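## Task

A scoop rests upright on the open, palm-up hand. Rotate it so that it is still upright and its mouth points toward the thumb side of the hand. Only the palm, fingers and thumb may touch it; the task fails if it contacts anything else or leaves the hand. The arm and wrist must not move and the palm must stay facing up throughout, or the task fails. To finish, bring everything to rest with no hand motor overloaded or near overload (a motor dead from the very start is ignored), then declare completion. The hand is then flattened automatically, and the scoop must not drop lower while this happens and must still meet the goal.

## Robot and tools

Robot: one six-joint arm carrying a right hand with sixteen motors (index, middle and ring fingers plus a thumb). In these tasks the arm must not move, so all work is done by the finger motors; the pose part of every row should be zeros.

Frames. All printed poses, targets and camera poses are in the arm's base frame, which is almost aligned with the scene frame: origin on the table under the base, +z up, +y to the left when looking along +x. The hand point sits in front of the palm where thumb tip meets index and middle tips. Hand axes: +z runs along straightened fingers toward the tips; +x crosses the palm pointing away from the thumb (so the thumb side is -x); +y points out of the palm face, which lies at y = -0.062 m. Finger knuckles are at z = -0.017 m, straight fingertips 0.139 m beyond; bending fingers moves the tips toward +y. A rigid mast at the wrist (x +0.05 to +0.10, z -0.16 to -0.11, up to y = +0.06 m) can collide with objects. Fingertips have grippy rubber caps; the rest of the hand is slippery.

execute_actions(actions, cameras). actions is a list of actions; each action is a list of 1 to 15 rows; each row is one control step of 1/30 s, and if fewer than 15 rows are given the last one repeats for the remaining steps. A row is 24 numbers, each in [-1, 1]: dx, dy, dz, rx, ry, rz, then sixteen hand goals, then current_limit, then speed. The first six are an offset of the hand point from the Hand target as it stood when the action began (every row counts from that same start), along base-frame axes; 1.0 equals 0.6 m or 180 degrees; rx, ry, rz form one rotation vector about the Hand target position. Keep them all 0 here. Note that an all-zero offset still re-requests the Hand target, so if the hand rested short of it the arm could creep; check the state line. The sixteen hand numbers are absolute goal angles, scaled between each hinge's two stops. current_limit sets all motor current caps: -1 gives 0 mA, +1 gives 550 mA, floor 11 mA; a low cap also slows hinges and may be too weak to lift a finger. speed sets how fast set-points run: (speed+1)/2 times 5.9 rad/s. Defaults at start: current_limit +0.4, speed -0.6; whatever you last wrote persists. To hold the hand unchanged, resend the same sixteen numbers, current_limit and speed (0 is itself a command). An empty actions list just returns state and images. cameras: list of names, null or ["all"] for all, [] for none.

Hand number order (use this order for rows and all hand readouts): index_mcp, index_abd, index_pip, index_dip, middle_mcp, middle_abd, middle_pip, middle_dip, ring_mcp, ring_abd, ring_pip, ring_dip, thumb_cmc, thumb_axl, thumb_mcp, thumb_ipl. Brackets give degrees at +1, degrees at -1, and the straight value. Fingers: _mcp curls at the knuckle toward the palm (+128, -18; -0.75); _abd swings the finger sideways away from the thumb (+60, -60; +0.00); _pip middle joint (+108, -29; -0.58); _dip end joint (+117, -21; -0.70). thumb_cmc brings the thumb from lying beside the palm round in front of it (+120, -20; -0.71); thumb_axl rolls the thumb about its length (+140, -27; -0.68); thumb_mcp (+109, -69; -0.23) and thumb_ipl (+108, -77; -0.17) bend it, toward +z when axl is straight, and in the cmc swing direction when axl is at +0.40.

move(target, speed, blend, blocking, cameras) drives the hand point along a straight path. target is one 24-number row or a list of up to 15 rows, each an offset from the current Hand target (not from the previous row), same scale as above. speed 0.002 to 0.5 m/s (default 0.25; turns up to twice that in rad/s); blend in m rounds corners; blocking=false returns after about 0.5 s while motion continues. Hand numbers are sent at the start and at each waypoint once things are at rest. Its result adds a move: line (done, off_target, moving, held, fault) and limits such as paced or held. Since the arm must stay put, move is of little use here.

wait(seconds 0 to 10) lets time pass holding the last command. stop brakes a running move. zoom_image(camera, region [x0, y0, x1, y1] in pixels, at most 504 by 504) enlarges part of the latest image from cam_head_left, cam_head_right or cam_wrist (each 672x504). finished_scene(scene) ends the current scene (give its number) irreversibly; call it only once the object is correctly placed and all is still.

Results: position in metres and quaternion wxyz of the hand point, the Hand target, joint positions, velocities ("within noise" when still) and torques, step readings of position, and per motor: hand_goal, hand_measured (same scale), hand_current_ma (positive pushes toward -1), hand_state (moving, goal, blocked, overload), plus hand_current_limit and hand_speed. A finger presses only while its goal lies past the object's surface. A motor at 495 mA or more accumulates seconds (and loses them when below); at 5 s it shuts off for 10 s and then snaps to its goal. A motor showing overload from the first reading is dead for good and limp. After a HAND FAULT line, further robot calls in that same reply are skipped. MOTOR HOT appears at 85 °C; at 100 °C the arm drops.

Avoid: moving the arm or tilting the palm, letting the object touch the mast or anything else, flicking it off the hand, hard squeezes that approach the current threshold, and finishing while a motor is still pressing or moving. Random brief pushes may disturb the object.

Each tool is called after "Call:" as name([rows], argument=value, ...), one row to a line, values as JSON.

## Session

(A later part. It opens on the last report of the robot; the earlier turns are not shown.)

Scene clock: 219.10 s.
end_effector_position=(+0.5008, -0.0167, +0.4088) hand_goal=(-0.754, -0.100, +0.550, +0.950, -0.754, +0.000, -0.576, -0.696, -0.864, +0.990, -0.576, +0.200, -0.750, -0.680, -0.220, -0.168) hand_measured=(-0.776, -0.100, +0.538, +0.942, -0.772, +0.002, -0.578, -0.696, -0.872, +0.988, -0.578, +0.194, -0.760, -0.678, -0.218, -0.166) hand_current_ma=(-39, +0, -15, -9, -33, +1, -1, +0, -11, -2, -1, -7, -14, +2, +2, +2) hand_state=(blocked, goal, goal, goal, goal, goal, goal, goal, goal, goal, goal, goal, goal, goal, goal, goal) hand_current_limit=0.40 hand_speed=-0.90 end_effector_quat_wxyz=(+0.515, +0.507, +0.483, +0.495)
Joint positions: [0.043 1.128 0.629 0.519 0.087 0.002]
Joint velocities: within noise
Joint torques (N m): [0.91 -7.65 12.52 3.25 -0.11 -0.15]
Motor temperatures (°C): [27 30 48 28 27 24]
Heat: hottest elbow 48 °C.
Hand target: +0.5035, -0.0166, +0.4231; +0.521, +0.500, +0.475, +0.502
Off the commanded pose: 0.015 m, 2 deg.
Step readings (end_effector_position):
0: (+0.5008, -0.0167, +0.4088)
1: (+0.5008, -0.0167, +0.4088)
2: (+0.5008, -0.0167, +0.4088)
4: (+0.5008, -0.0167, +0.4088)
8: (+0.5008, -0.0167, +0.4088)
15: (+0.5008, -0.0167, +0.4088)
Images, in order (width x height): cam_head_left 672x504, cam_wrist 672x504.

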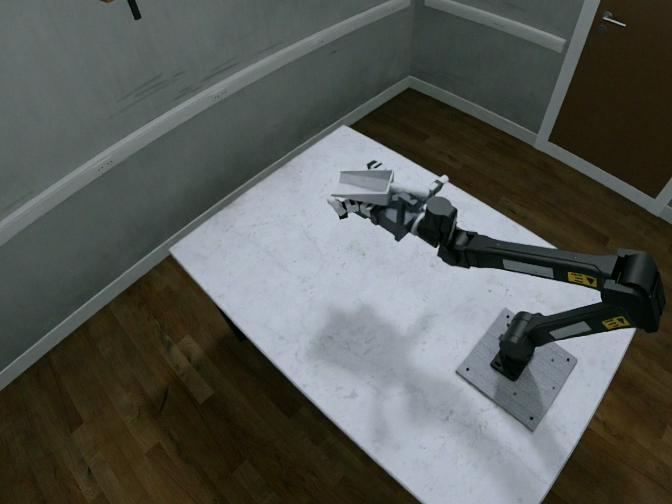

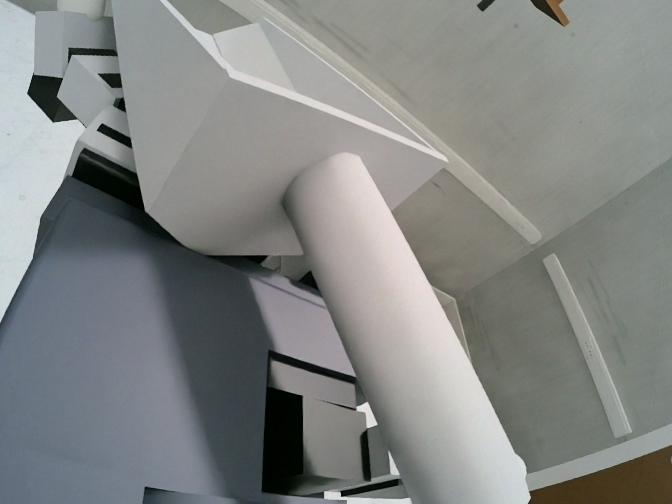

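Call:
execute_actions([
  [[0,0,0,0,0,0,-0.754,-0.1,0.55,0.95,-0.754,0,-0.576,-0.696,-0.863,0.99,-0.576,0.45,-0.75,-0.68,-0.22,-0.168,0.4,-0.92]],
], cameras=["cam_wrist","cam_head_left"])

Call:
execute_actions([
  [[0,0,0,0,0,0,-0.754,-0.1,0.55,0.95,-0.754,0,-0.576,-0.696,-0.863,0.99,-0.576,0.62,-0.75,-0.68,-0.22,-0.168,0.4,-0.94]],
], cameras=["cam_wrist","cam_head_left","cam_head_right"])

Call:
zoom_image(camera="cam_head_left", region=[310, 150, 450, 250])

Call:
zoom_image(camera="cam_head_right", region=[300, 150, 440, 250])

Scene clock: 221.40 s.
end_effector_position=(+0.5008, -0.0167, +0.4088) hand_goal=(-0.754, -0.100, +0.550, +0.950, -0.754, +0.000, -0.576, -0.696, -0.864, +0.990, -0.576, +0.450, -0.750, -0.680, -0.220, -0.168) hand_measured=(-0.774, -0.100, +0.546, +0.948, -0.772, +0.002, -0.578, -0.696, -0.872, +0.988, -0.578, +0.442, -0.760, -0.678, -0.218, -0.166) hand_current_ma=(-38, +0, -2, -1, -33, +1, -1, +0, -11, -1, -2, -9, -14, +2, +2, +2) hand_state=(blocked, goal, goal, goal, goal, goal, goal, goal, goal, goal, goal, goal, goal, goal, goal, goal) hand_current_limit=0.40 hand_speed=-0.92 end_effector_quat_wxyz=(+0.515, +0.507, +0.483, +0.495)
Joint positions: [0.043 1.128 0.629 0.519 0.087 0.002]
Joint velocities: within noise
Joint torques (N m): [0.85 -7.71 12.53 3.25 -0.11 -0.15]
Motor temperatures (°C): [27 30 49 28 27 24]
Heat: hottest elbow 49 °C.
Hand target: +0.5035, -0.0166, +0.4231; +0.521, +0.500, +0.475, +0.502
Off the commanded pose: 0.015 m, 2 deg.
Step readings (end_effector_position):
0: (+0.5008, -0.0167, +0.4088)
1: (+0.5008, -0.0167, +0.4088)
2: (+0.5008, -0.0167, +0.4088)
4: (+0.5008, -0.0167, +0.4088)
8: (+0.5008, -0.0167, +0.4088)
15: (+0.5008, -0.0167, +0.4088)
Images, in order (width x height): cam_head_left 672x504, cam_wrist 672x504.

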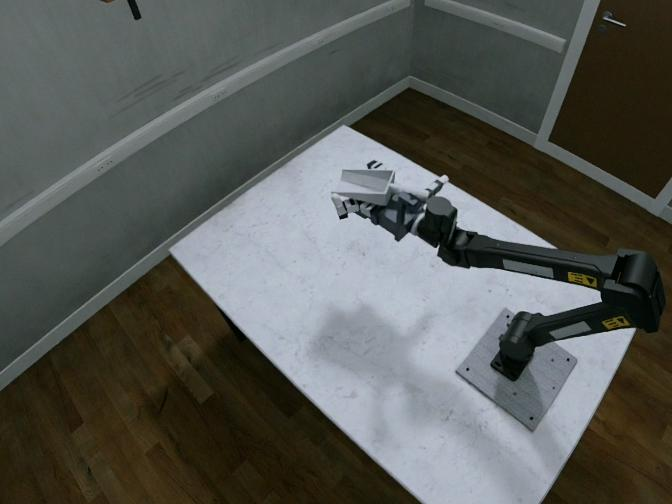

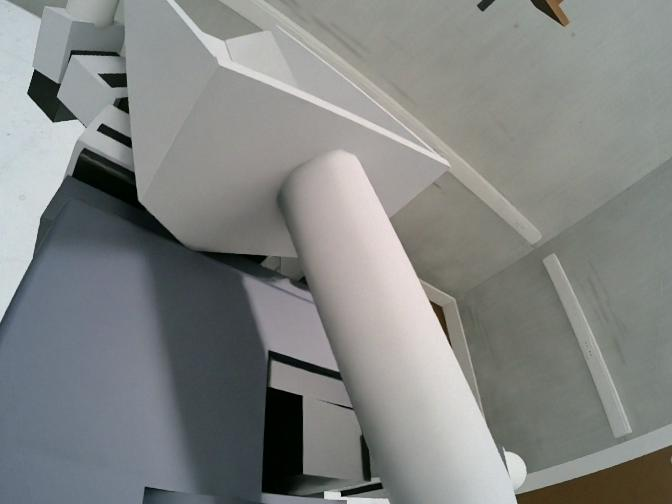

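Scene clock: 222.80 s.
end_effector_position=(+0.5008, -0.0167, +0.4088) hand_goal=(-0.754, -0.100, +0.550, +0.950, -0.754, +0.000, -0.576, -0.696, -0.864, +0.990, -0.576, +0.620, -0.750, -0.680, -0.220, -0.168) hand_measured=(-0.774, -0.100, +0.548, +0.948, -0.772, +0.002, -0.578, -0.696, -0.872, +0.988, -0.578, +0.610, -0.760, -0.678, -0.218, -0.166) hand_current_ma=(-38, +0, -2, -1, -33, +1, -1, +0, -11, -1, -2, -12, -14, +2, +2, +2) hand_state=(blocked, goal, goal, goal, goal, goal, goal, goal, goal, goal, goal, goal, goal, goal, goal, goal) hand_current_limit=0.40 hand_speed=-0.94 end_effector_quat_wxyz=(+0.515, +0.507, +0.483, +0.495)
Joint positions: [0.043 1.128 0.629 0.519 0.087 0.002]
Joint velocities: within noise
Joint torques (N m): [0.91 -7.65 12.53 3.25 -0.11 -0.15]
Motor temperatures (°C): [27 30 49 28 27 24]
Heat: hottest elbow 49 °C.
Hand target: +0.5035, -0.0166, +0.4231; +0.521, +0.500, +0.475, +0.502
Off the commanded pose: 0.015 m, 2 deg.
Step readings (end_effector_position):
0: (+0.5008, -0.0167, +0.4088)
1: (+0.5008, -0.0167, +0.4088)
2: (+0.5008, -0.0167, +0.4088)
4: (+0.5008, -0.0167, +0.4088)
8: (+0.5008, -0.0167, +0.4088)
15: (+0.5008, -0.0167, +0.4088)

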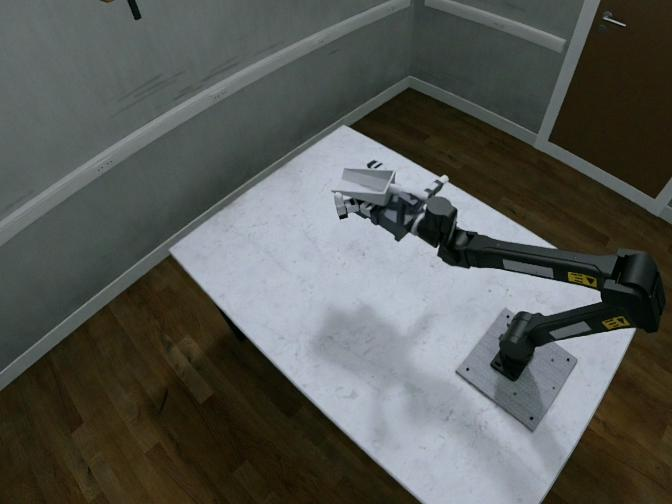

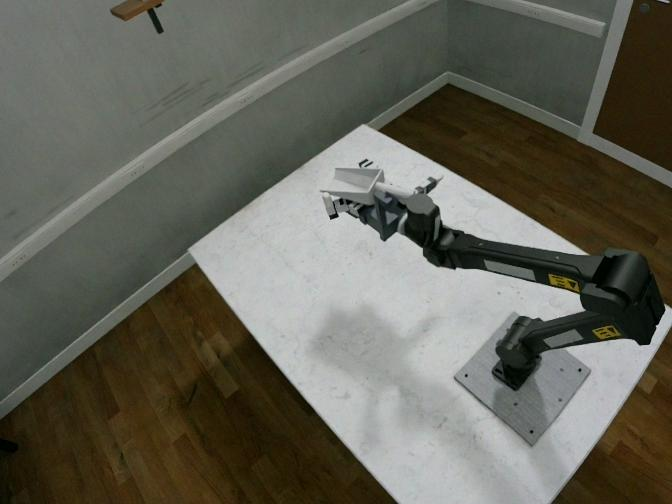

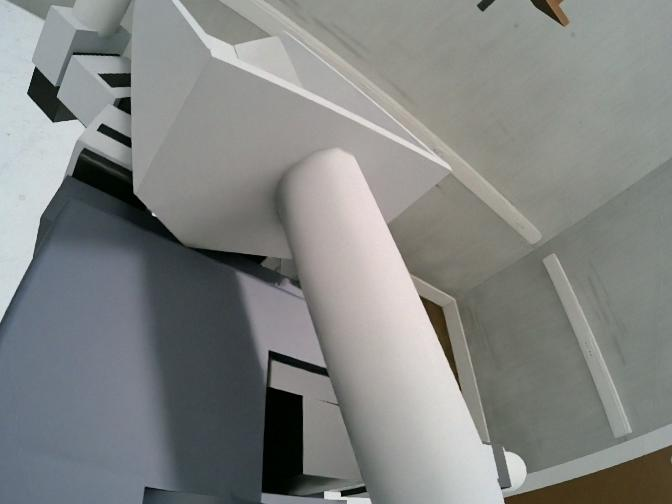

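Scaled by 3.600.

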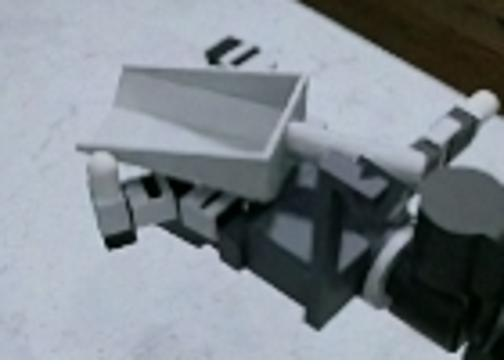

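Scaled by 3.600.

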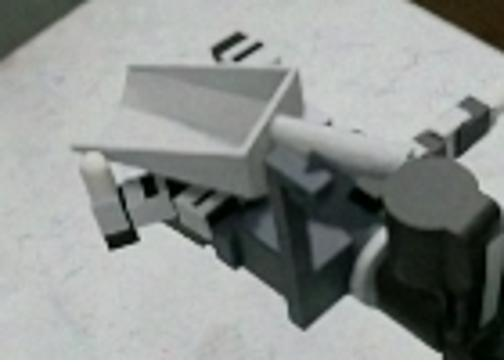

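Call:
zoom_image(camera="cam_wrist", region=[0, 0, 300, 280])

Call:
zoom_image(camera="cam_head_left", region=[320, 155, 400, 225])

Call:
zoom_image(camera="cam_head_right", region=[310, 155, 390, 225])

Scaled by 1.680 from the camera's 672x504 image, which has a finer 960x720 frame.

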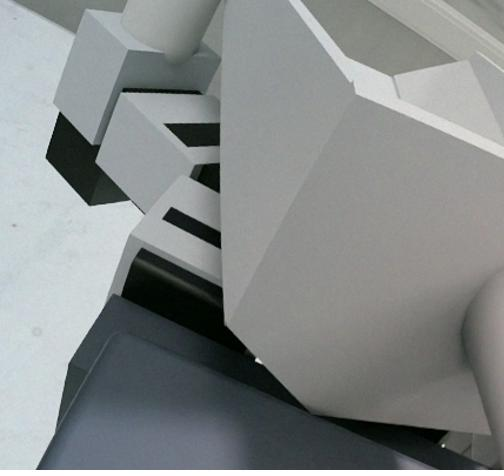

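Scaled by 6.300.

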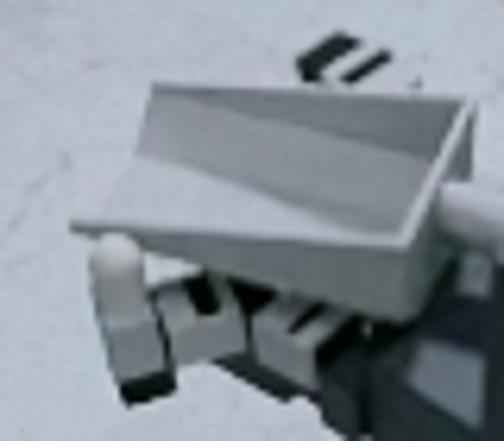

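Scaled by 6.300.

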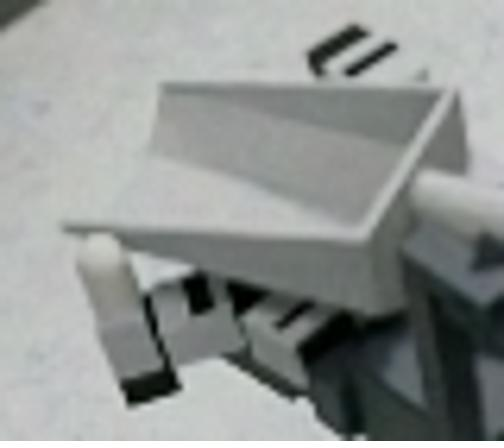

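Call:
execute_actions([
  [[0,0,0,0,0,0,-0.754,0.2,0.5,0.95,-0.754,0,-0.576,-0.696,-0.863,0.99,-0.576,0.62,-0.75,-0.68,-0.22,-0.168,0.4,-0.93]],
], cameras=["cam_wrist","cam_head_left"])

Call:
zoom_image(camera="cam_head_left", region=[320, 150, 440, 240])

Scene clock: 238.13 s.
end_effector_position=(+0.5008, -0.0167, +0.4088) hand_goal=(-0.754, +0.200, +0.500, +0.950, -0.754, +0.000, -0.576, -0.696, -0.864, +0.990, -0.576, +0.620, -0.750, -0.680, -0.220, -0.168) hand_measured=(-0.774, +0.198, +0.502, +0.948, -0.772, +0.002, -0.578, -0.696, -0.872, +0.988, -0.578, +0.616, -0.760, -0.678, -0.218, -0.166) hand_current_ma=(-38, -2, +2, -1, -33, +1, -1, +0, -11, -1, -2, -5, -14, +2, +2, +2) hand_state=(blocked, goal, goal, goal, goal, goal, goal, goal, goal, goal, goal, goal, goal, goal, goal, goal) hand_current_limit=0.40 hand_speed=-0.93 end_effector_quat_wxyz=(+0.515, +0.507, +0.483, +0.495)
Joint positions: [0.043 1.128 0.629 0.519 0.087 0.002]
Joint velocities: within noise
Joint torques (N m): [0.79 -7.65 12.53 3.25 -0.11 -0.14]
Motor temperatures (°C): [27 30 49 28 27 24]
Heat: hottest elbow 49 °C.
Hand target: +0.5035, -0.0166, +0.4231; +0.521, +0.500, +0.475, +0.502
Off the commanded pose: 0.015 m, 2 deg.
Step readings (end_effector_position):
0: (+0.5008, -0.0167, +0.4088)
1: (+0.5008, -0.0167, +0.4088)
2: (+0.5008, -0.0167, +0.4088)
4: (+0.5008, -0.0167, +0.4088)
8: (+0.5008, -0.0167, +0.4088)
15: (+0.5008, -0.0167, +0.4088)
Images, in order (width x height): cam_head_left 672x504, cam_wrist 672x504.

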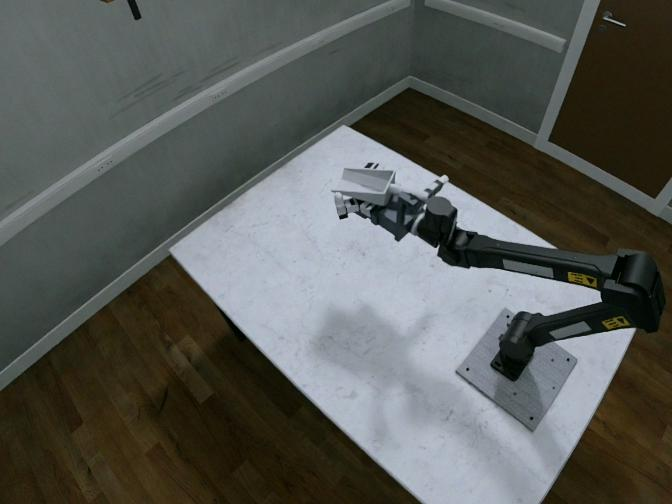

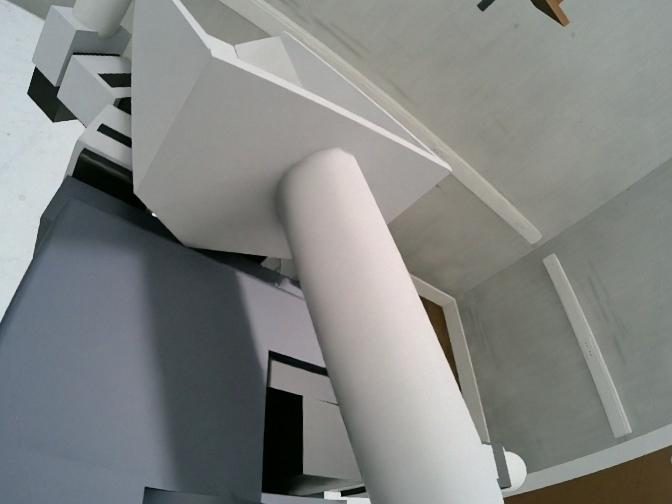

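Scaled by 4.200.

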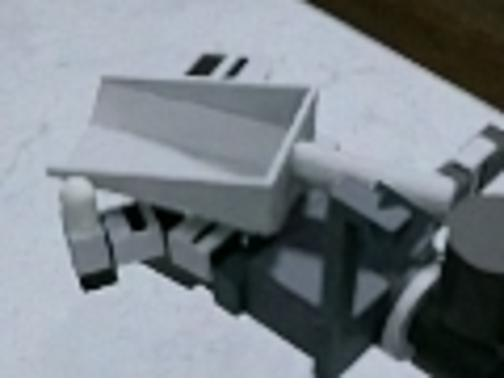

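Call:
execute_actions([
  [[0,0,0,0,0,0,-0.754,0.25,0.2,0.95,-0.754,0,-0.576,-0.696,-0.863,0.99,-0.576,0.62,-0.75,-0.68,-0.22,-0.168,0.4,-0.9]],
], cameras=["cam_wrist"])

Call:
execute_actions([
  [[0,0,0,0,0,0,-0.754,0.25,-0.2,0.6,-0.754,0,-0.576,-0.696,-0.863,0.99,-0.576,0.62,-0.75,-0.68,-0.22,-0.168,0.4,-0.88]],
], cameras=["cam_wrist"])

Call:
execute_actions([
  [[0,0,0,0,0,0,-0.754,0.1,-0.576,-0.1,-0.754,0,-0.576,-0.696,-0.863,0.99,-0.576,0.62,-0.75,-0.68,-0.22,-0.168,0.4,-0.85]],
], cameras=["cam_wrist","cam_head_left","cam_head_right"])

Call:
zoom_image(camera="cam_head_left", region=[320, 150, 440, 240])

Scene clock: 240.67 s.
end_effector_position=(+0.5008, -0.0167, +0.4088) hand_goal=(-0.754, +0.250, +0.200, +0.950, -0.754, +0.000, -0.576, -0.696, -0.864, +0.990, -0.576, +0.620, -0.750, -0.680, -0.220, -0.168) hand_measured=(-0.774, +0.248, +0.202, +0.948, -0.772, +0.002, -0.578, -0.696, -0.872, +0.988, -0.578, +0.616, -0.760, -0.678, -0.218, -0.166) hand_current_ma=(-38, -2, +1, -1, -33, +1, -1, +0, -11, -1, -2, -5, -14, +2, +2, +2) hand_state=(blocked, goal, goal, goal, goal, goal, goal, goal, goal, goal, goal, goal, goal, goal, goal, goal) hand_current_limit=0.40 hand_speed=-0.90 end_effector_quat_wxyz=(+0.515, +0.507, +0.483, +0.495)
Joint positions: [0.043 1.128 0.629 0.519 0.087 0.002]
Joint velocities: within noise
Joint torques (N m): [0.85 -7.65 12.52 3.25 -0.11 -0.15]
Motor temperatures (°C): [27 30 49 28 27 24]
Heat: hottest elbow 49 °C.
Hand target: +0.5035, -0.0166, +0.4231; +0.521, +0.500, +0.475, +0.502
Off the commanded pose: 0.015 m, 2 deg.
Step readings (end_effector_position):
0: (+0.5008, -0.0167, +0.4088)
1: (+0.5008, -0.0167, +0.4088)
2: (+0.5008, -0.0167, +0.4088)
4: (+0.5008, -0.0167, +0.4088)
8: (+0.5008, -0.0167, +0.4088)
15: (+0.5008, -0.0167, +0.4088)
Images, in order (width x height): cam_wrist 672x504.

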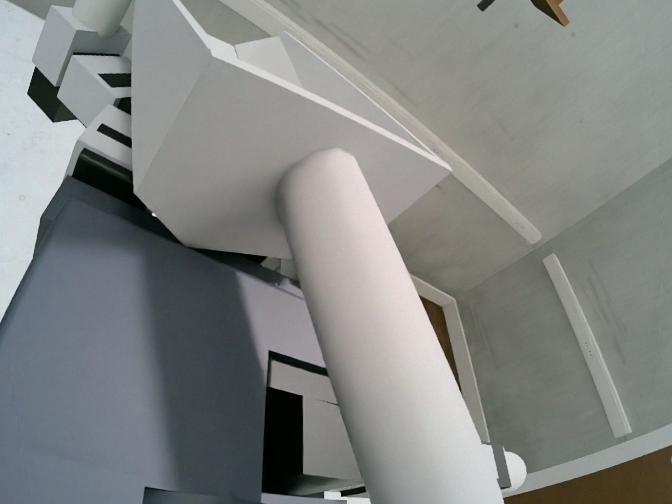

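Scene clock: 242.27 s.
end_effector_position=(+0.5008, -0.0167, +0.4088) hand_goal=(-0.754, +0.250, -0.200, +0.600, -0.754, +0.000, -0.576, -0.696, -0.864, +0.990, -0.576, +0.620, -0.750, -0.680, -0.220, -0.168) hand_measured=(-0.774, +0.248, -0.200, +0.604, -0.772, +0.002, -0.578, -0.696, -0.872, +0.988, -0.578, +0.616, -0.760, -0.678, -0.218, -0.166) hand_current_ma=(-38, -2, +0, +3, -33, +1, -1, +0, -11, -1, -2, -5, -14, +2, +2, +2) hand_state=(blocked, goal, goal, goal, goal, goal, goal, goal, goal, goal, goal, goal, goal, goal, goal, goal) hand_current_limit=0.40 hand_speed=-0.88 end_effector_quat_wxyz=(+0.515, +0.507, +0.483, +0.495)
Joint positions: [0.043 1.128 0.629 0.519 0.087 0.002]
Joint velocities: within noise
Joint torques (N m): [0.79 -7.59 12.53 3.26 -0.11 -0.14]
Motor temperatures (°C): [27 30 49 28 27 24]
Heat: hottest elbow 49 °C.
Hand target: +0.5035, -0.0166, +0.4231; +0.521, +0.500, +0.475, +0.502
Off the commanded pose: 0.015 m, 2 deg.
Step readings (end_effector_position):
0: (+0.5008, -0.0167, +0.4088)
1: (+0.5008, -0.0167, +0.4088)
2: (+0.5008, -0.0167, +0.4088)
4: (+0.5008, -0.0167, +0.4088)
8: (+0.5008, -0.0167, +0.4088)
15: (+0.5008, -0.0167, +0.4088)
Images, in order (width x height): cam_wrist 672x504.

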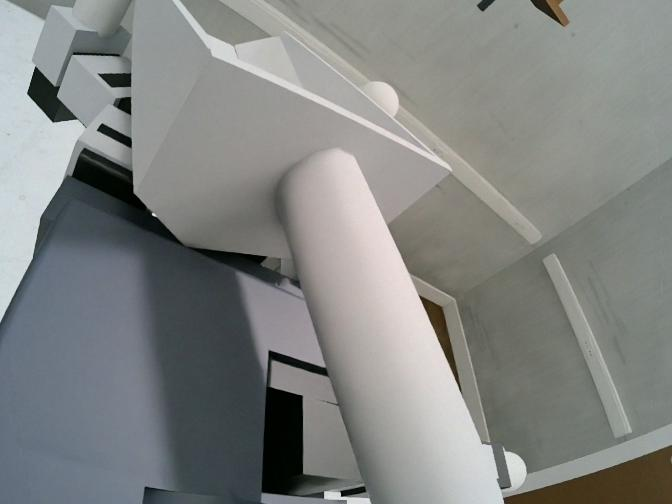

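Scene clock: 244.43 s.
end_effector_position=(+0.5008, -0.0167, +0.4088) hand_goal=(-0.754, +0.100, -0.576, -0.100, -0.754, +0.000, -0.576, -0.696, -0.864, +0.990, -0.576, +0.620, -0.750, -0.680, -0.220, -0.168) hand_measured=(-0.774, +0.102, -0.576, -0.098, -0.772, +0.002, -0.578, -0.696, -0.872, +0.988, -0.578, +0.616, -0.760, -0.678, -0.218, -0.166) hand_current_ma=(-38, +2, +0, +2, -33, +1, -1, +0, -11, -1, -2, -5, -14, +2, +2, +2) hand_state=(blocked, goal, goal, goal, goal, goal, goal, goal, goal, goal, goal, goal, goal, goal, goal, goal) hand_current_limit=0.40 hand_speed=-0.85 end_effector_quat_wxyz=(+0.515, +0.507, +0.483, +0.495)
Joint positions: [0.043 1.128 0.629 0.519 0.087 0.002]
Joint velocities: within noise
Joint torques (N m): [0.91 -7.53 12.53 3.26 -0.11 -0.14]
Motor temperatures (°C): [27 30 49 28 27 24]
Heat: hottest elbow 49 °C.
Hand target: +0.5035, -0.0166, +0.4231; +0.521, +0.500, +0.475, +0.502
Off the commanded pose: 0.015 m, 2 deg.
Step readings (end_effector_position):
0: (+0.5008, -0.0167, +0.4088)
1: (+0.5008, -0.0167, +0.4088)
2: (+0.5008, -0.0167, +0.4088)
4: (+0.5008, -0.0167, +0.4088)
8: (+0.5008, -0.0167, +0.4088)
15: (+0.5008, -0.0167, +0.4088)

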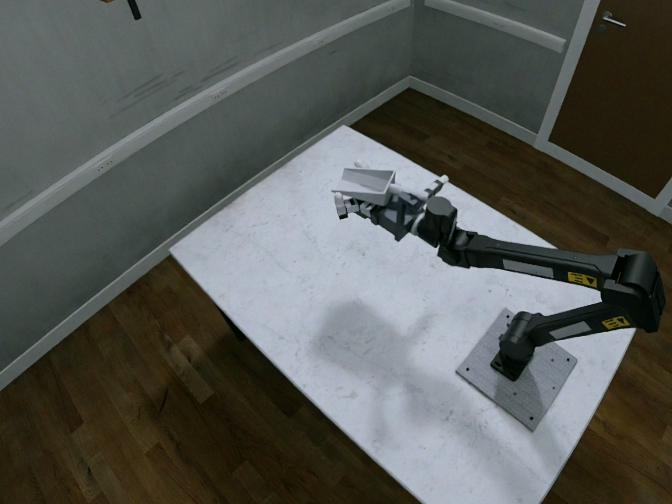

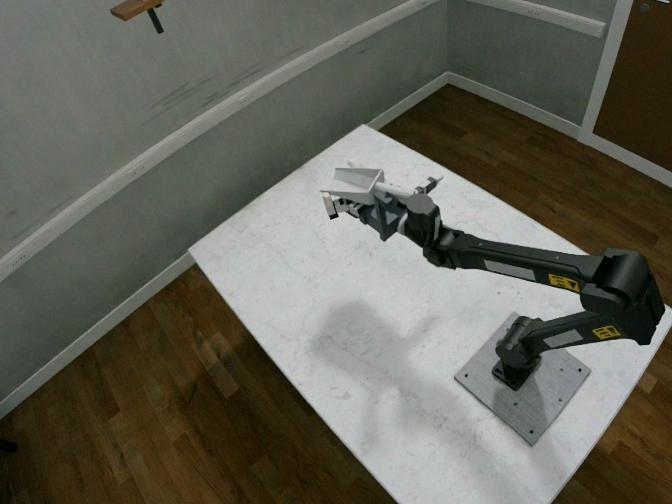

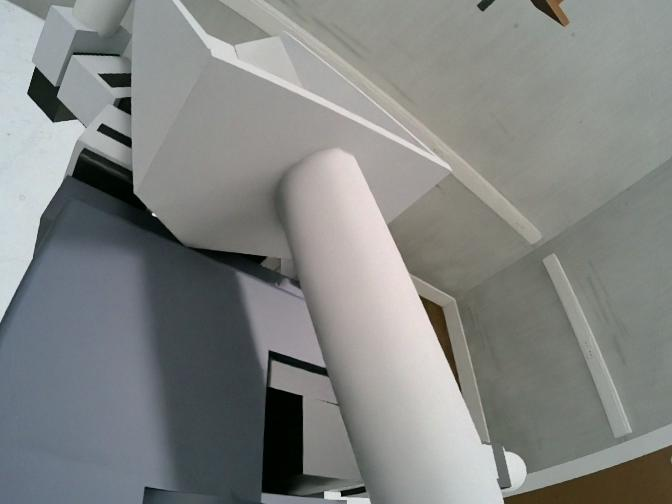

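Scaled by 4.200.

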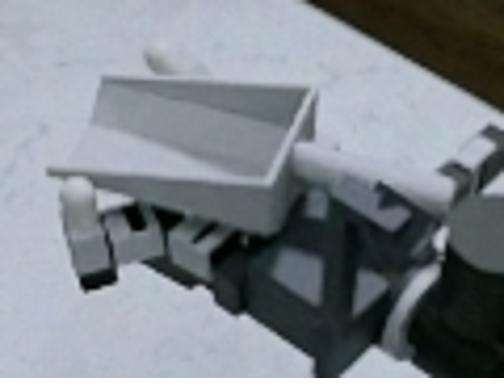

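Call:
execute_actions([
  [[0,0,0,0,0,0,-0.754,0.0,-0.576,-0.696,-0.754,0,-0.576,-0.696,-0.863,0.99,-0.576,0.62,-0.43,-0.38,-0.22,-0.168,0.4,-0.85]],
], cameras=["cam_wrist"])

Call:
execute_actions([
  [[0,0,0,0,0,0,-0.754,0.0,-0.576,-0.696,-0.754,0,-0.576,-0.696,-0.863,0.99,-0.576,0.62,-0.143,-0.38,-0.22,-0.168,0.4,-0.88]],
], cameras=["cam_wrist","cam_head_left","cam_head_right"])

Call:
zoom_image(camera="cam_head_left", region=[350, 140, 470, 230])

Scene clock: 247.47 s.
end_effector_position=(+0.5008, -0.0167, +0.4088) hand_goal=(-0.754, +0.000, -0.576, -0.696, -0.754, +0.000, -0.576, -0.696, -0.864, +0.990, -0.576, +0.620, -0.430, -0.380, -0.220, -0.168) hand_measured=(-0.774, +0.002, -0.576, -0.694, -0.772, +0.002, -0.578, -0.696, -0.872, +0.988, -0.578, +0.616, -0.458, -0.382, -0.220, -0.166) hand_current_ma=(-38, +2, +0, +2, -33, +1, -1, +0, -11, -1, -2, -5, -56, -2, +0, +1) hand_state=(blocked, goal, goal, goal, goal, goal, goal, goal, goal, goal, goal, goal, blocked, goal, goal, goal) hand_current_limit=0.40 hand_speed=-0.85 end_effector_quat_wxyz=(+0.515, +0.507, +0.483, +0.495)
Joint positions: [0.043 1.128 0.629 0.519 0.087 0.002]
Joint velocities: within noise
Joint torques (N m): [0.79 -7.71 12.56 3.26 -0.11 -0.14]
Motor temperatures (°C): [27 30 49 28 27 24]
Heat: hottest elbow 49 °C.
Hand target: +0.5035, -0.0166, +0.4231; +0.521, +0.500, +0.475, +0.502
Off the commanded pose: 0.015 m, 2 deg.
Step readings (end_effector_position):
0: (+0.5008, -0.0167, +0.4088)
1: (+0.5008, -0.0167, +0.4088)
2: (+0.5008, -0.0167, +0.4088)
4: (+0.5008, -0.0167, +0.4088)
8: (+0.5008, -0.0167, +0.4088)
15: (+0.5008, -0.0167, +0.4088)
Images, in order (width x height): cam_wrist 672x504.

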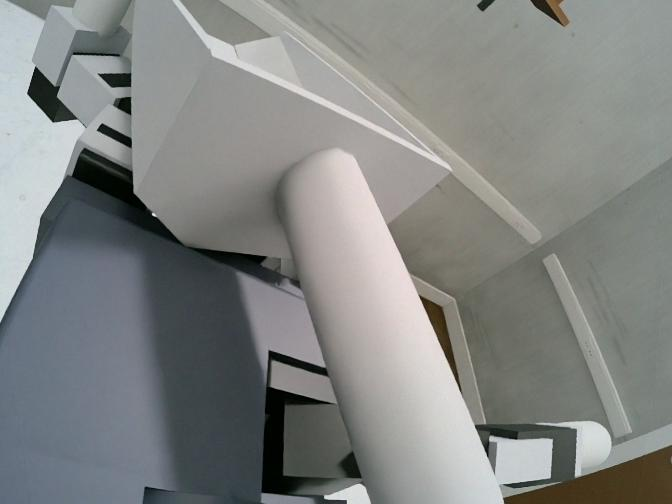

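Scene clock: 248.70 s.
end_effector_position=(+0.5008, -0.0167, +0.4088) hand_goal=(-0.754, +0.000, -0.576, -0.696, -0.754, +0.000, -0.576, -0.696, -0.864, +0.990, -0.576, +0.620, -0.144, -0.380, -0.220, -0.168) hand_measured=(-0.774, +0.002, -0.576, -0.694, -0.772, +0.002, -0.578, -0.696, -0.872, +0.988, -0.578, +0.616, -0.168, -0.382, -0.220, -0.166) hand_current_ma=(-38, +2, +0, +2, -33, +1, -1, +0, -11, -1, -2, -5, -45, -2, +0, +1) hand_state=(blocked, goal, goal, goal, goal, goal, goal, goal, goal, goal, goal, goal, blocked, goal, goal, goal) hand_current_limit=0.40 hand_speed=-0.88 end_effector_quat_wxyz=(+0.515, +0.507, +0.483, +0.495)
Joint positions: [0.043 1.128 0.629 0.519 0.087 0.002]
Joint velocities: within noise
Joint torques (N m): [0.79 -7.65 12.56 3.28 -0.11 -0.13]
Motor temperatures (°C): [27 30 49 28 27 24]
Heat: hottest elbow 49 °C.
Hand target: +0.5035, -0.0166, +0.4231; +0.521, +0.500, +0.475, +0.502
Off the commanded pose: 0.015 m, 2 deg.
Step readings (end_effector_position):
0: (+0.5008, -0.0167, +0.4088)
1: (+0.5008, -0.0167, +0.4088)
2: (+0.5008, -0.0167, +0.4088)
4: (+0.5008, -0.0167, +0.4088)
8: (+0.5008, -0.0167, +0.4088)
15: (+0.5008, -0.0167, +0.4088)

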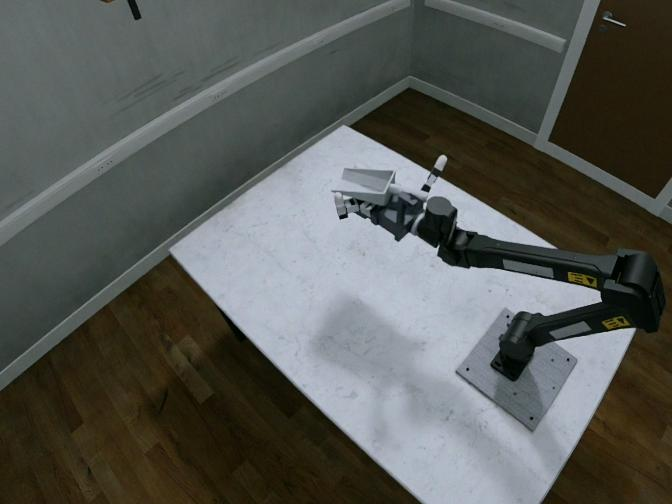

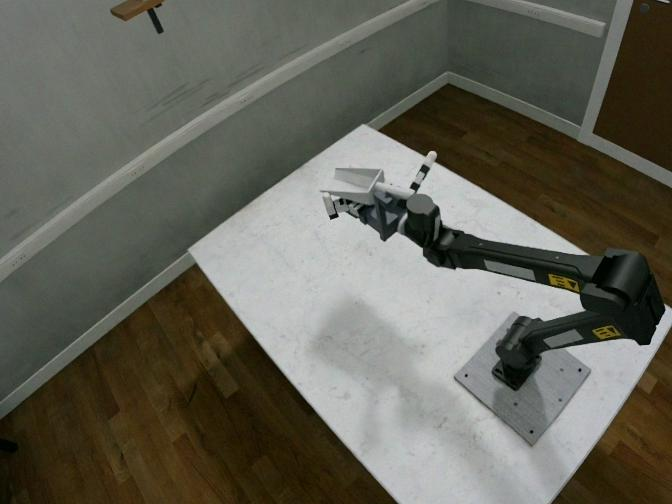

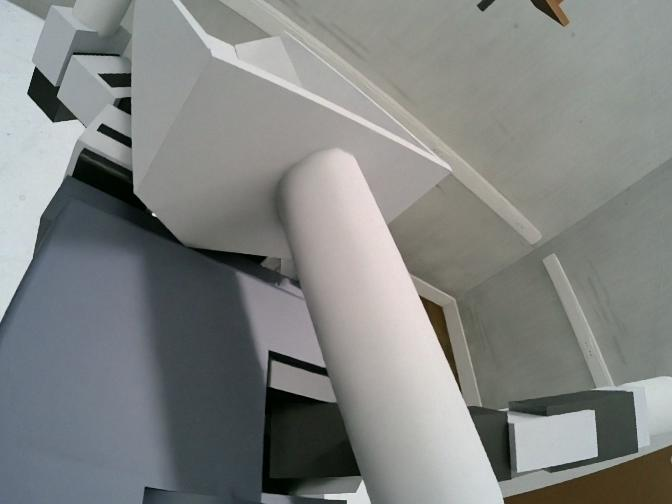

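Scaled by 4.200.

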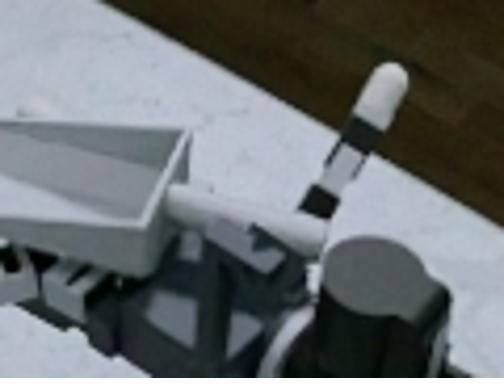

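Call:
execute_actions(actions=[])

Scene clock: 251.10 s.
end_effector_position=(+0.5008, -0.0167, +0.4088) hand_goal=(-0.754, +0.000, -0.576, -0.696, -0.754, +0.000, -0.576, -0.696, -0.864, +0.990, -0.576, +0.620, -0.144, -0.380, -0.220, -0.168) hand_measured=(-0.774, +0.002, -0.576, -0.694, -0.772, +0.002, -0.578, -0.696, -0.872, +0.988, -0.578, +0.616, -0.168, -0.382, -0.220, -0.166) hand_current_ma=(-38, +2, +0, +2, -33, +1, -1, +0, -11, -1, -2, -5, -45, -2, +0, +1) hand_state=(blocked, goal, goal, goal, goal, goal, goal, goal, goal, goal, goal, goal, blocked, goal, goal, goal) hand_current_limit=0.40 hand_speed=-0.88 end_effector_quat_wxyz=(+0.515, +0.507, +0.483, +0.495)
Joint positions: [0.043 1.128 0.629 0.519 0.087 0.002]
Joint velocities: within noise
Joint torques (N m): [0.85 -7.65 12.56 3.29 -0.11 -0.13]
Motor temperatures (°C): [27 30 49 28 27 24]
Heat: hottest elbow 49 °C.
Hand target: +0.5035, -0.0166, +0.4231; +0.521, +0.500, +0.475, +0.502
Off the commanded pose: 0.015 m, 2 deg.

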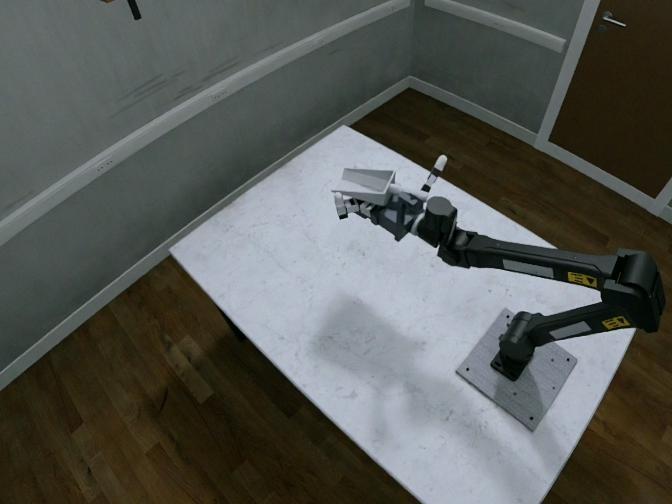

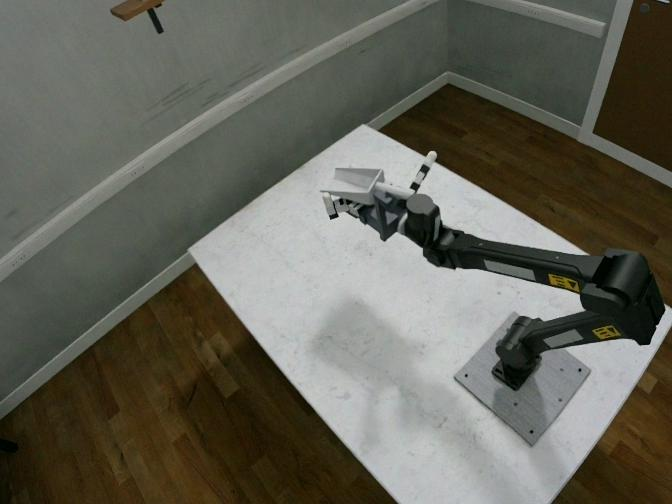

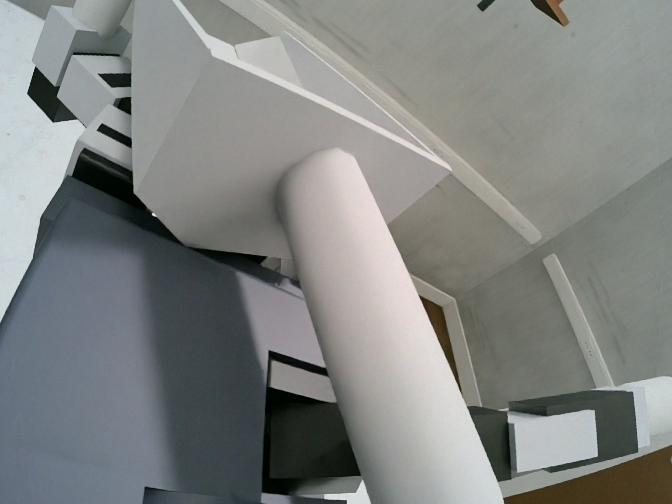

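Call:
execute_actions([
  [[0,0,0,0,0,0,-0.754,0.0,-0.576,-0.696,-0.754,0,-0.576,-0.696,-0.863,0.99,-0.576,0.62,-0.143,-0.38,-0.22,0.3,0.4,-0.8]],
  [[0,0,0,0,0,0,-0.754,0.0,-0.576,-0.696,-0.754,0,-0.576,-0.696,-0.863,0.99,-0.576,0.62,-0.143,-0.38,-0.22,0.864,0.4,-0.8]],
  [[0,0,0,0,0,0,-0.754,0.0,-0.576,-0.696,-0.754,0,-0.576,-0.696,-0.863,0.99,-0.576,0.62,-0.143,-0.38,-0.22,0.864,0.4,-0.8]],
  [[0,0,0,0,0,0,-0.754,0.0,-0.576,-0.696,-0.754,0,-0.576,-0.696,-0.863,0.99,-0.576,0.62,-0.143,-0.38,0.0,0.864,0.4,-0.85]],
])

Scene clock: 255.93 s.
end_effector_position=(+0.5008, -0.0167, +0.4088) hand_goal=(-0.754, +0.000, -0.576, -0.696, -0.754, +0.000, -0.576, -0.696, -0.864, +0.990, -0.576, +0.620, -0.144, -0.380, +0.000, +0.864) hand_measured=(-0.774, +0.002, -0.576, -0.694, -0.772, +0.002, -0.578, -0.696, -0.872, +0.988, -0.578, +0.616, -0.160, -0.382, -0.002, +0.864) hand_current_ma=(-38, +2, +0, +2, -33, +1, -1, +0, -11, -1, -2, -5, -27, -2, -1, -1) hand_state=(blocked, goal, goal, goal, goal, goal, goal, goal, goal, goal, goal, goal, goal, goal, goal, goal) hand_current_limit=0.40 hand_speed=-0.85 end_effector_quat_wxyz=(+0.515, +0.507, +0.483, +0.495)
Joint positions: [0.043 1.128 0.629 0.519 0.087 0.002]
Joint velocities: within noise
Joint torques (N m): [0.91 -7.71 12.56 3.28 -0.11 -0.11]
Motor temperatures (°C): [27 30 49 28 27 24]
Heat: hottest elbow 49 °C.
Hand target: +0.5035, -0.0166, +0.4231; +0.521, +0.500, +0.475, +0.502
Off the commanded pose: 0.015 m, 2 deg.
Step readings (end_effector_position):
0: (+0.5008, -0.0167, +0.4088)
1: (+0.5008, -0.0167, +0.4088)
2: (+0.5008, -0.0167, +0.4088)
4: (+0.5008, -0.0167, +0.4088)
8: (+0.5008, -0.0167, +0.4088)
15: (+0.5008, -0.0167, +0.4088)
16: (+0.5008, -0.0167, +0.4088)
17: (+0.5008, -0.0167, +0.4088)
19: (+0.5008, -0.0167, +0.4088)
23: (+0.5008, -0.0167, +0.4088)
30: (+0.5008, -0.0167, +0.4088)
31: (+0.5008, -0.0167, +0.4088)
32: (+0.5008, -0.0167, +0.4088)
34: (+0.5008, -0.0167, +0.4088)
38: (+0.5008, -0.0167, +0.4088)
45: (+0.5008, -0.0167, +0.4088)
46: (+0.5008, -0.0167, +0.4088)
47: (+0.5008, -0.0167, +0.4088)
49: (+0.5008, -0.0167, +0.4088)
53: (+0.5008, -0.0167, +0.4088)
60: (+0.5008, -0.0167, +0.4088)

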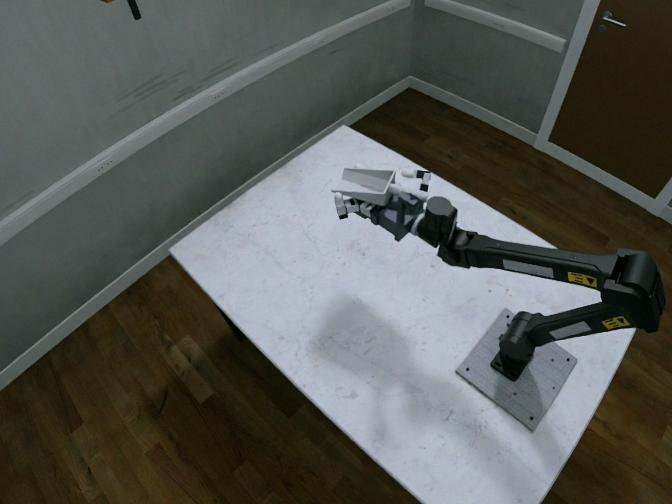

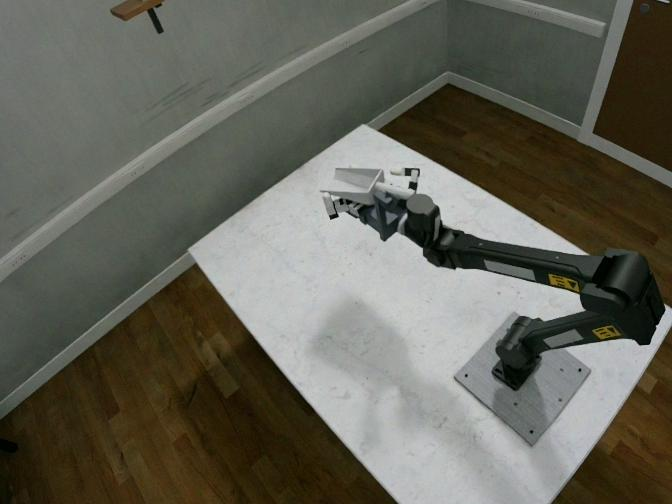

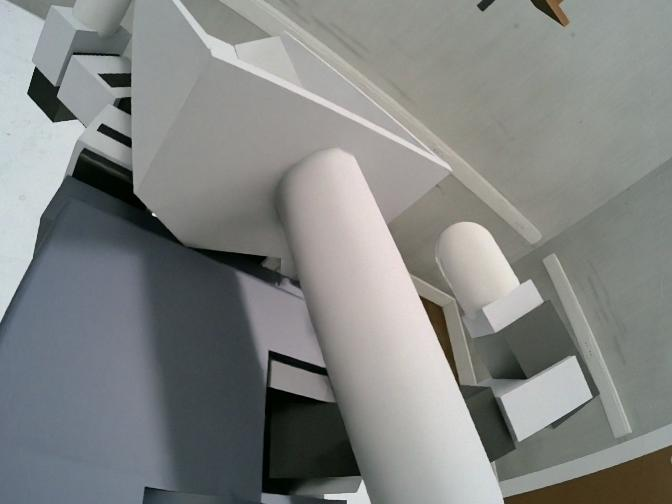

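Call:
execute_actions([
  [[0,0,0,0,0,0,-0.754,0.0,-0.576,-0.696,-0.754,0,-0.576,-0.696,-0.863,0.99,-0.576,0.62,-0.143,-0.38,0.12,0.864,0.4,-0.85]],
  [[0,0,0,0,0,0,-0.754,0.0,-0.576,-0.696,-0.754,0,-0.576,-0.696,-0.863,0.99,-0.576,0.62,-0.143,-0.38,0.2,0.864,0.4,-0.88]],
], cameras=["cam_wrist","cam_head_left"])

Call:
zoom_image(camera="cam_head_left", region=[310, 130, 480, 260])

Scene clock: 257.70 s.
end_effector_position=(+0.5008, -0.0167, +0.4088) hand_goal=(-0.754, +0.000, -0.576, -0.696, -0.754, +0.000, -0.576, -0.696, -0.864, +0.990, -0.576, +0.620, -0.144, -0.380, +0.200, +0.864) hand_measured=(-0.774, +0.002, -0.576, -0.694, -0.772, +0.002, -0.578, -0.696, -0.872, +0.988, -0.578, +0.616, -0.158, -0.382, +0.200, +0.864) hand_current_ma=(-38, +2, +0, +2, -33, +1, -1, +0, -11, -1, -2, -5, -20, -2, +0, -1) hand_state=(blocked, goal, goal, goal, goal, goal, goal, goal, goal, goal, goal, goal, goal, goal, goal, goal) hand_current_limit=0.40 hand_speed=-0.88 end_effector_quat_wxyz=(+0.515, +0.507, +0.483, +0.495)
Joint positions: [0.043 1.128 0.629 0.519 0.087 0.002]
Joint velocities: within noise
Joint torques (N m): [0.85 -7.71 12.59 3.29 -0.11 -0.1]
Motor temperatures (°C): [27 30 49 28 27 24]
Heat: hottest elbow 49 °C.
Hand target: +0.5035, -0.0166, +0.4231; +0.521, +0.500, +0.475, +0.502
Off the commanded pose: 0.015 m, 2 deg.
Step readings (end_effector_position):
0: (+0.5008, -0.0167, +0.4088)
1: (+0.5008, -0.0167, +0.4088)
2: (+0.5008, -0.0167, +0.4088)
4: (+0.5008, -0.0167, +0.4088)
8: (+0.5008, -0.0167, +0.4088)
15: (+0.5008, -0.0167, +0.4088)
16: (+0.5008, -0.0167, +0.4088)
17: (+0.5008, -0.0167, +0.4088)
19: (+0.5008, -0.0167, +0.4088)
23: (+0.5008, -0.0167, +0.4088)
30: (+0.5008, -0.0167, +0.4088)
Images, in order (width x height): cam_head_left 672x504, cam_wrist 672x504.

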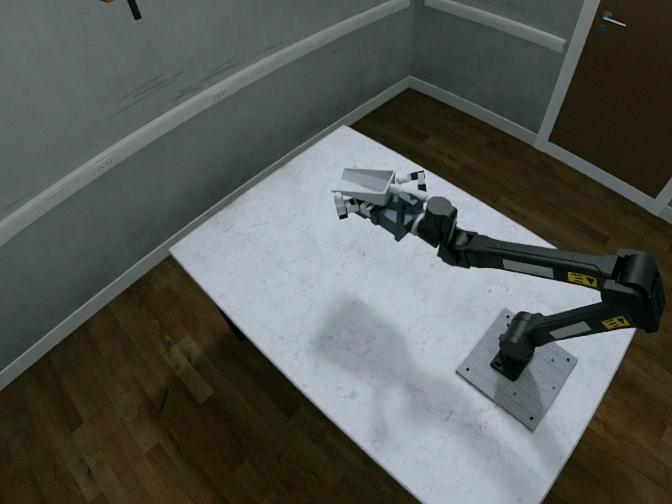

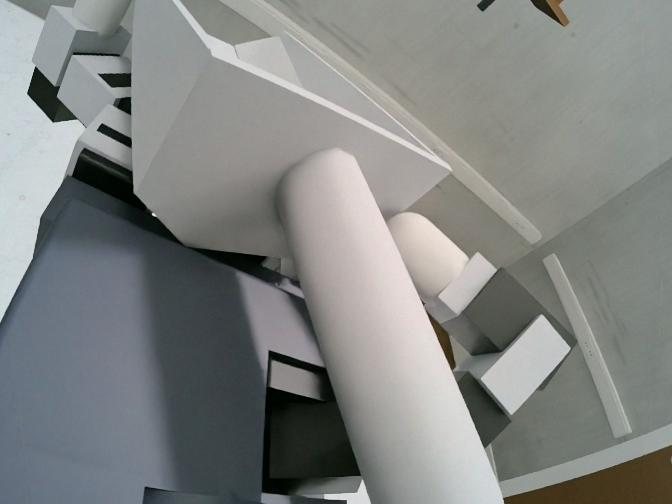

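Scaled by 2.965.

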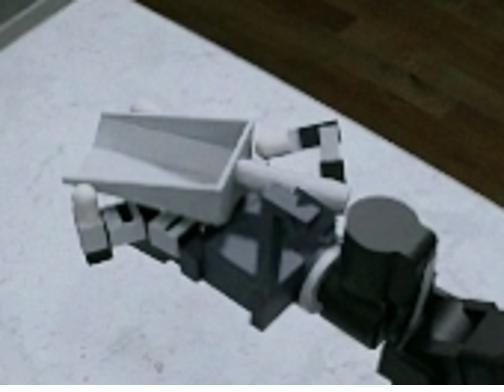

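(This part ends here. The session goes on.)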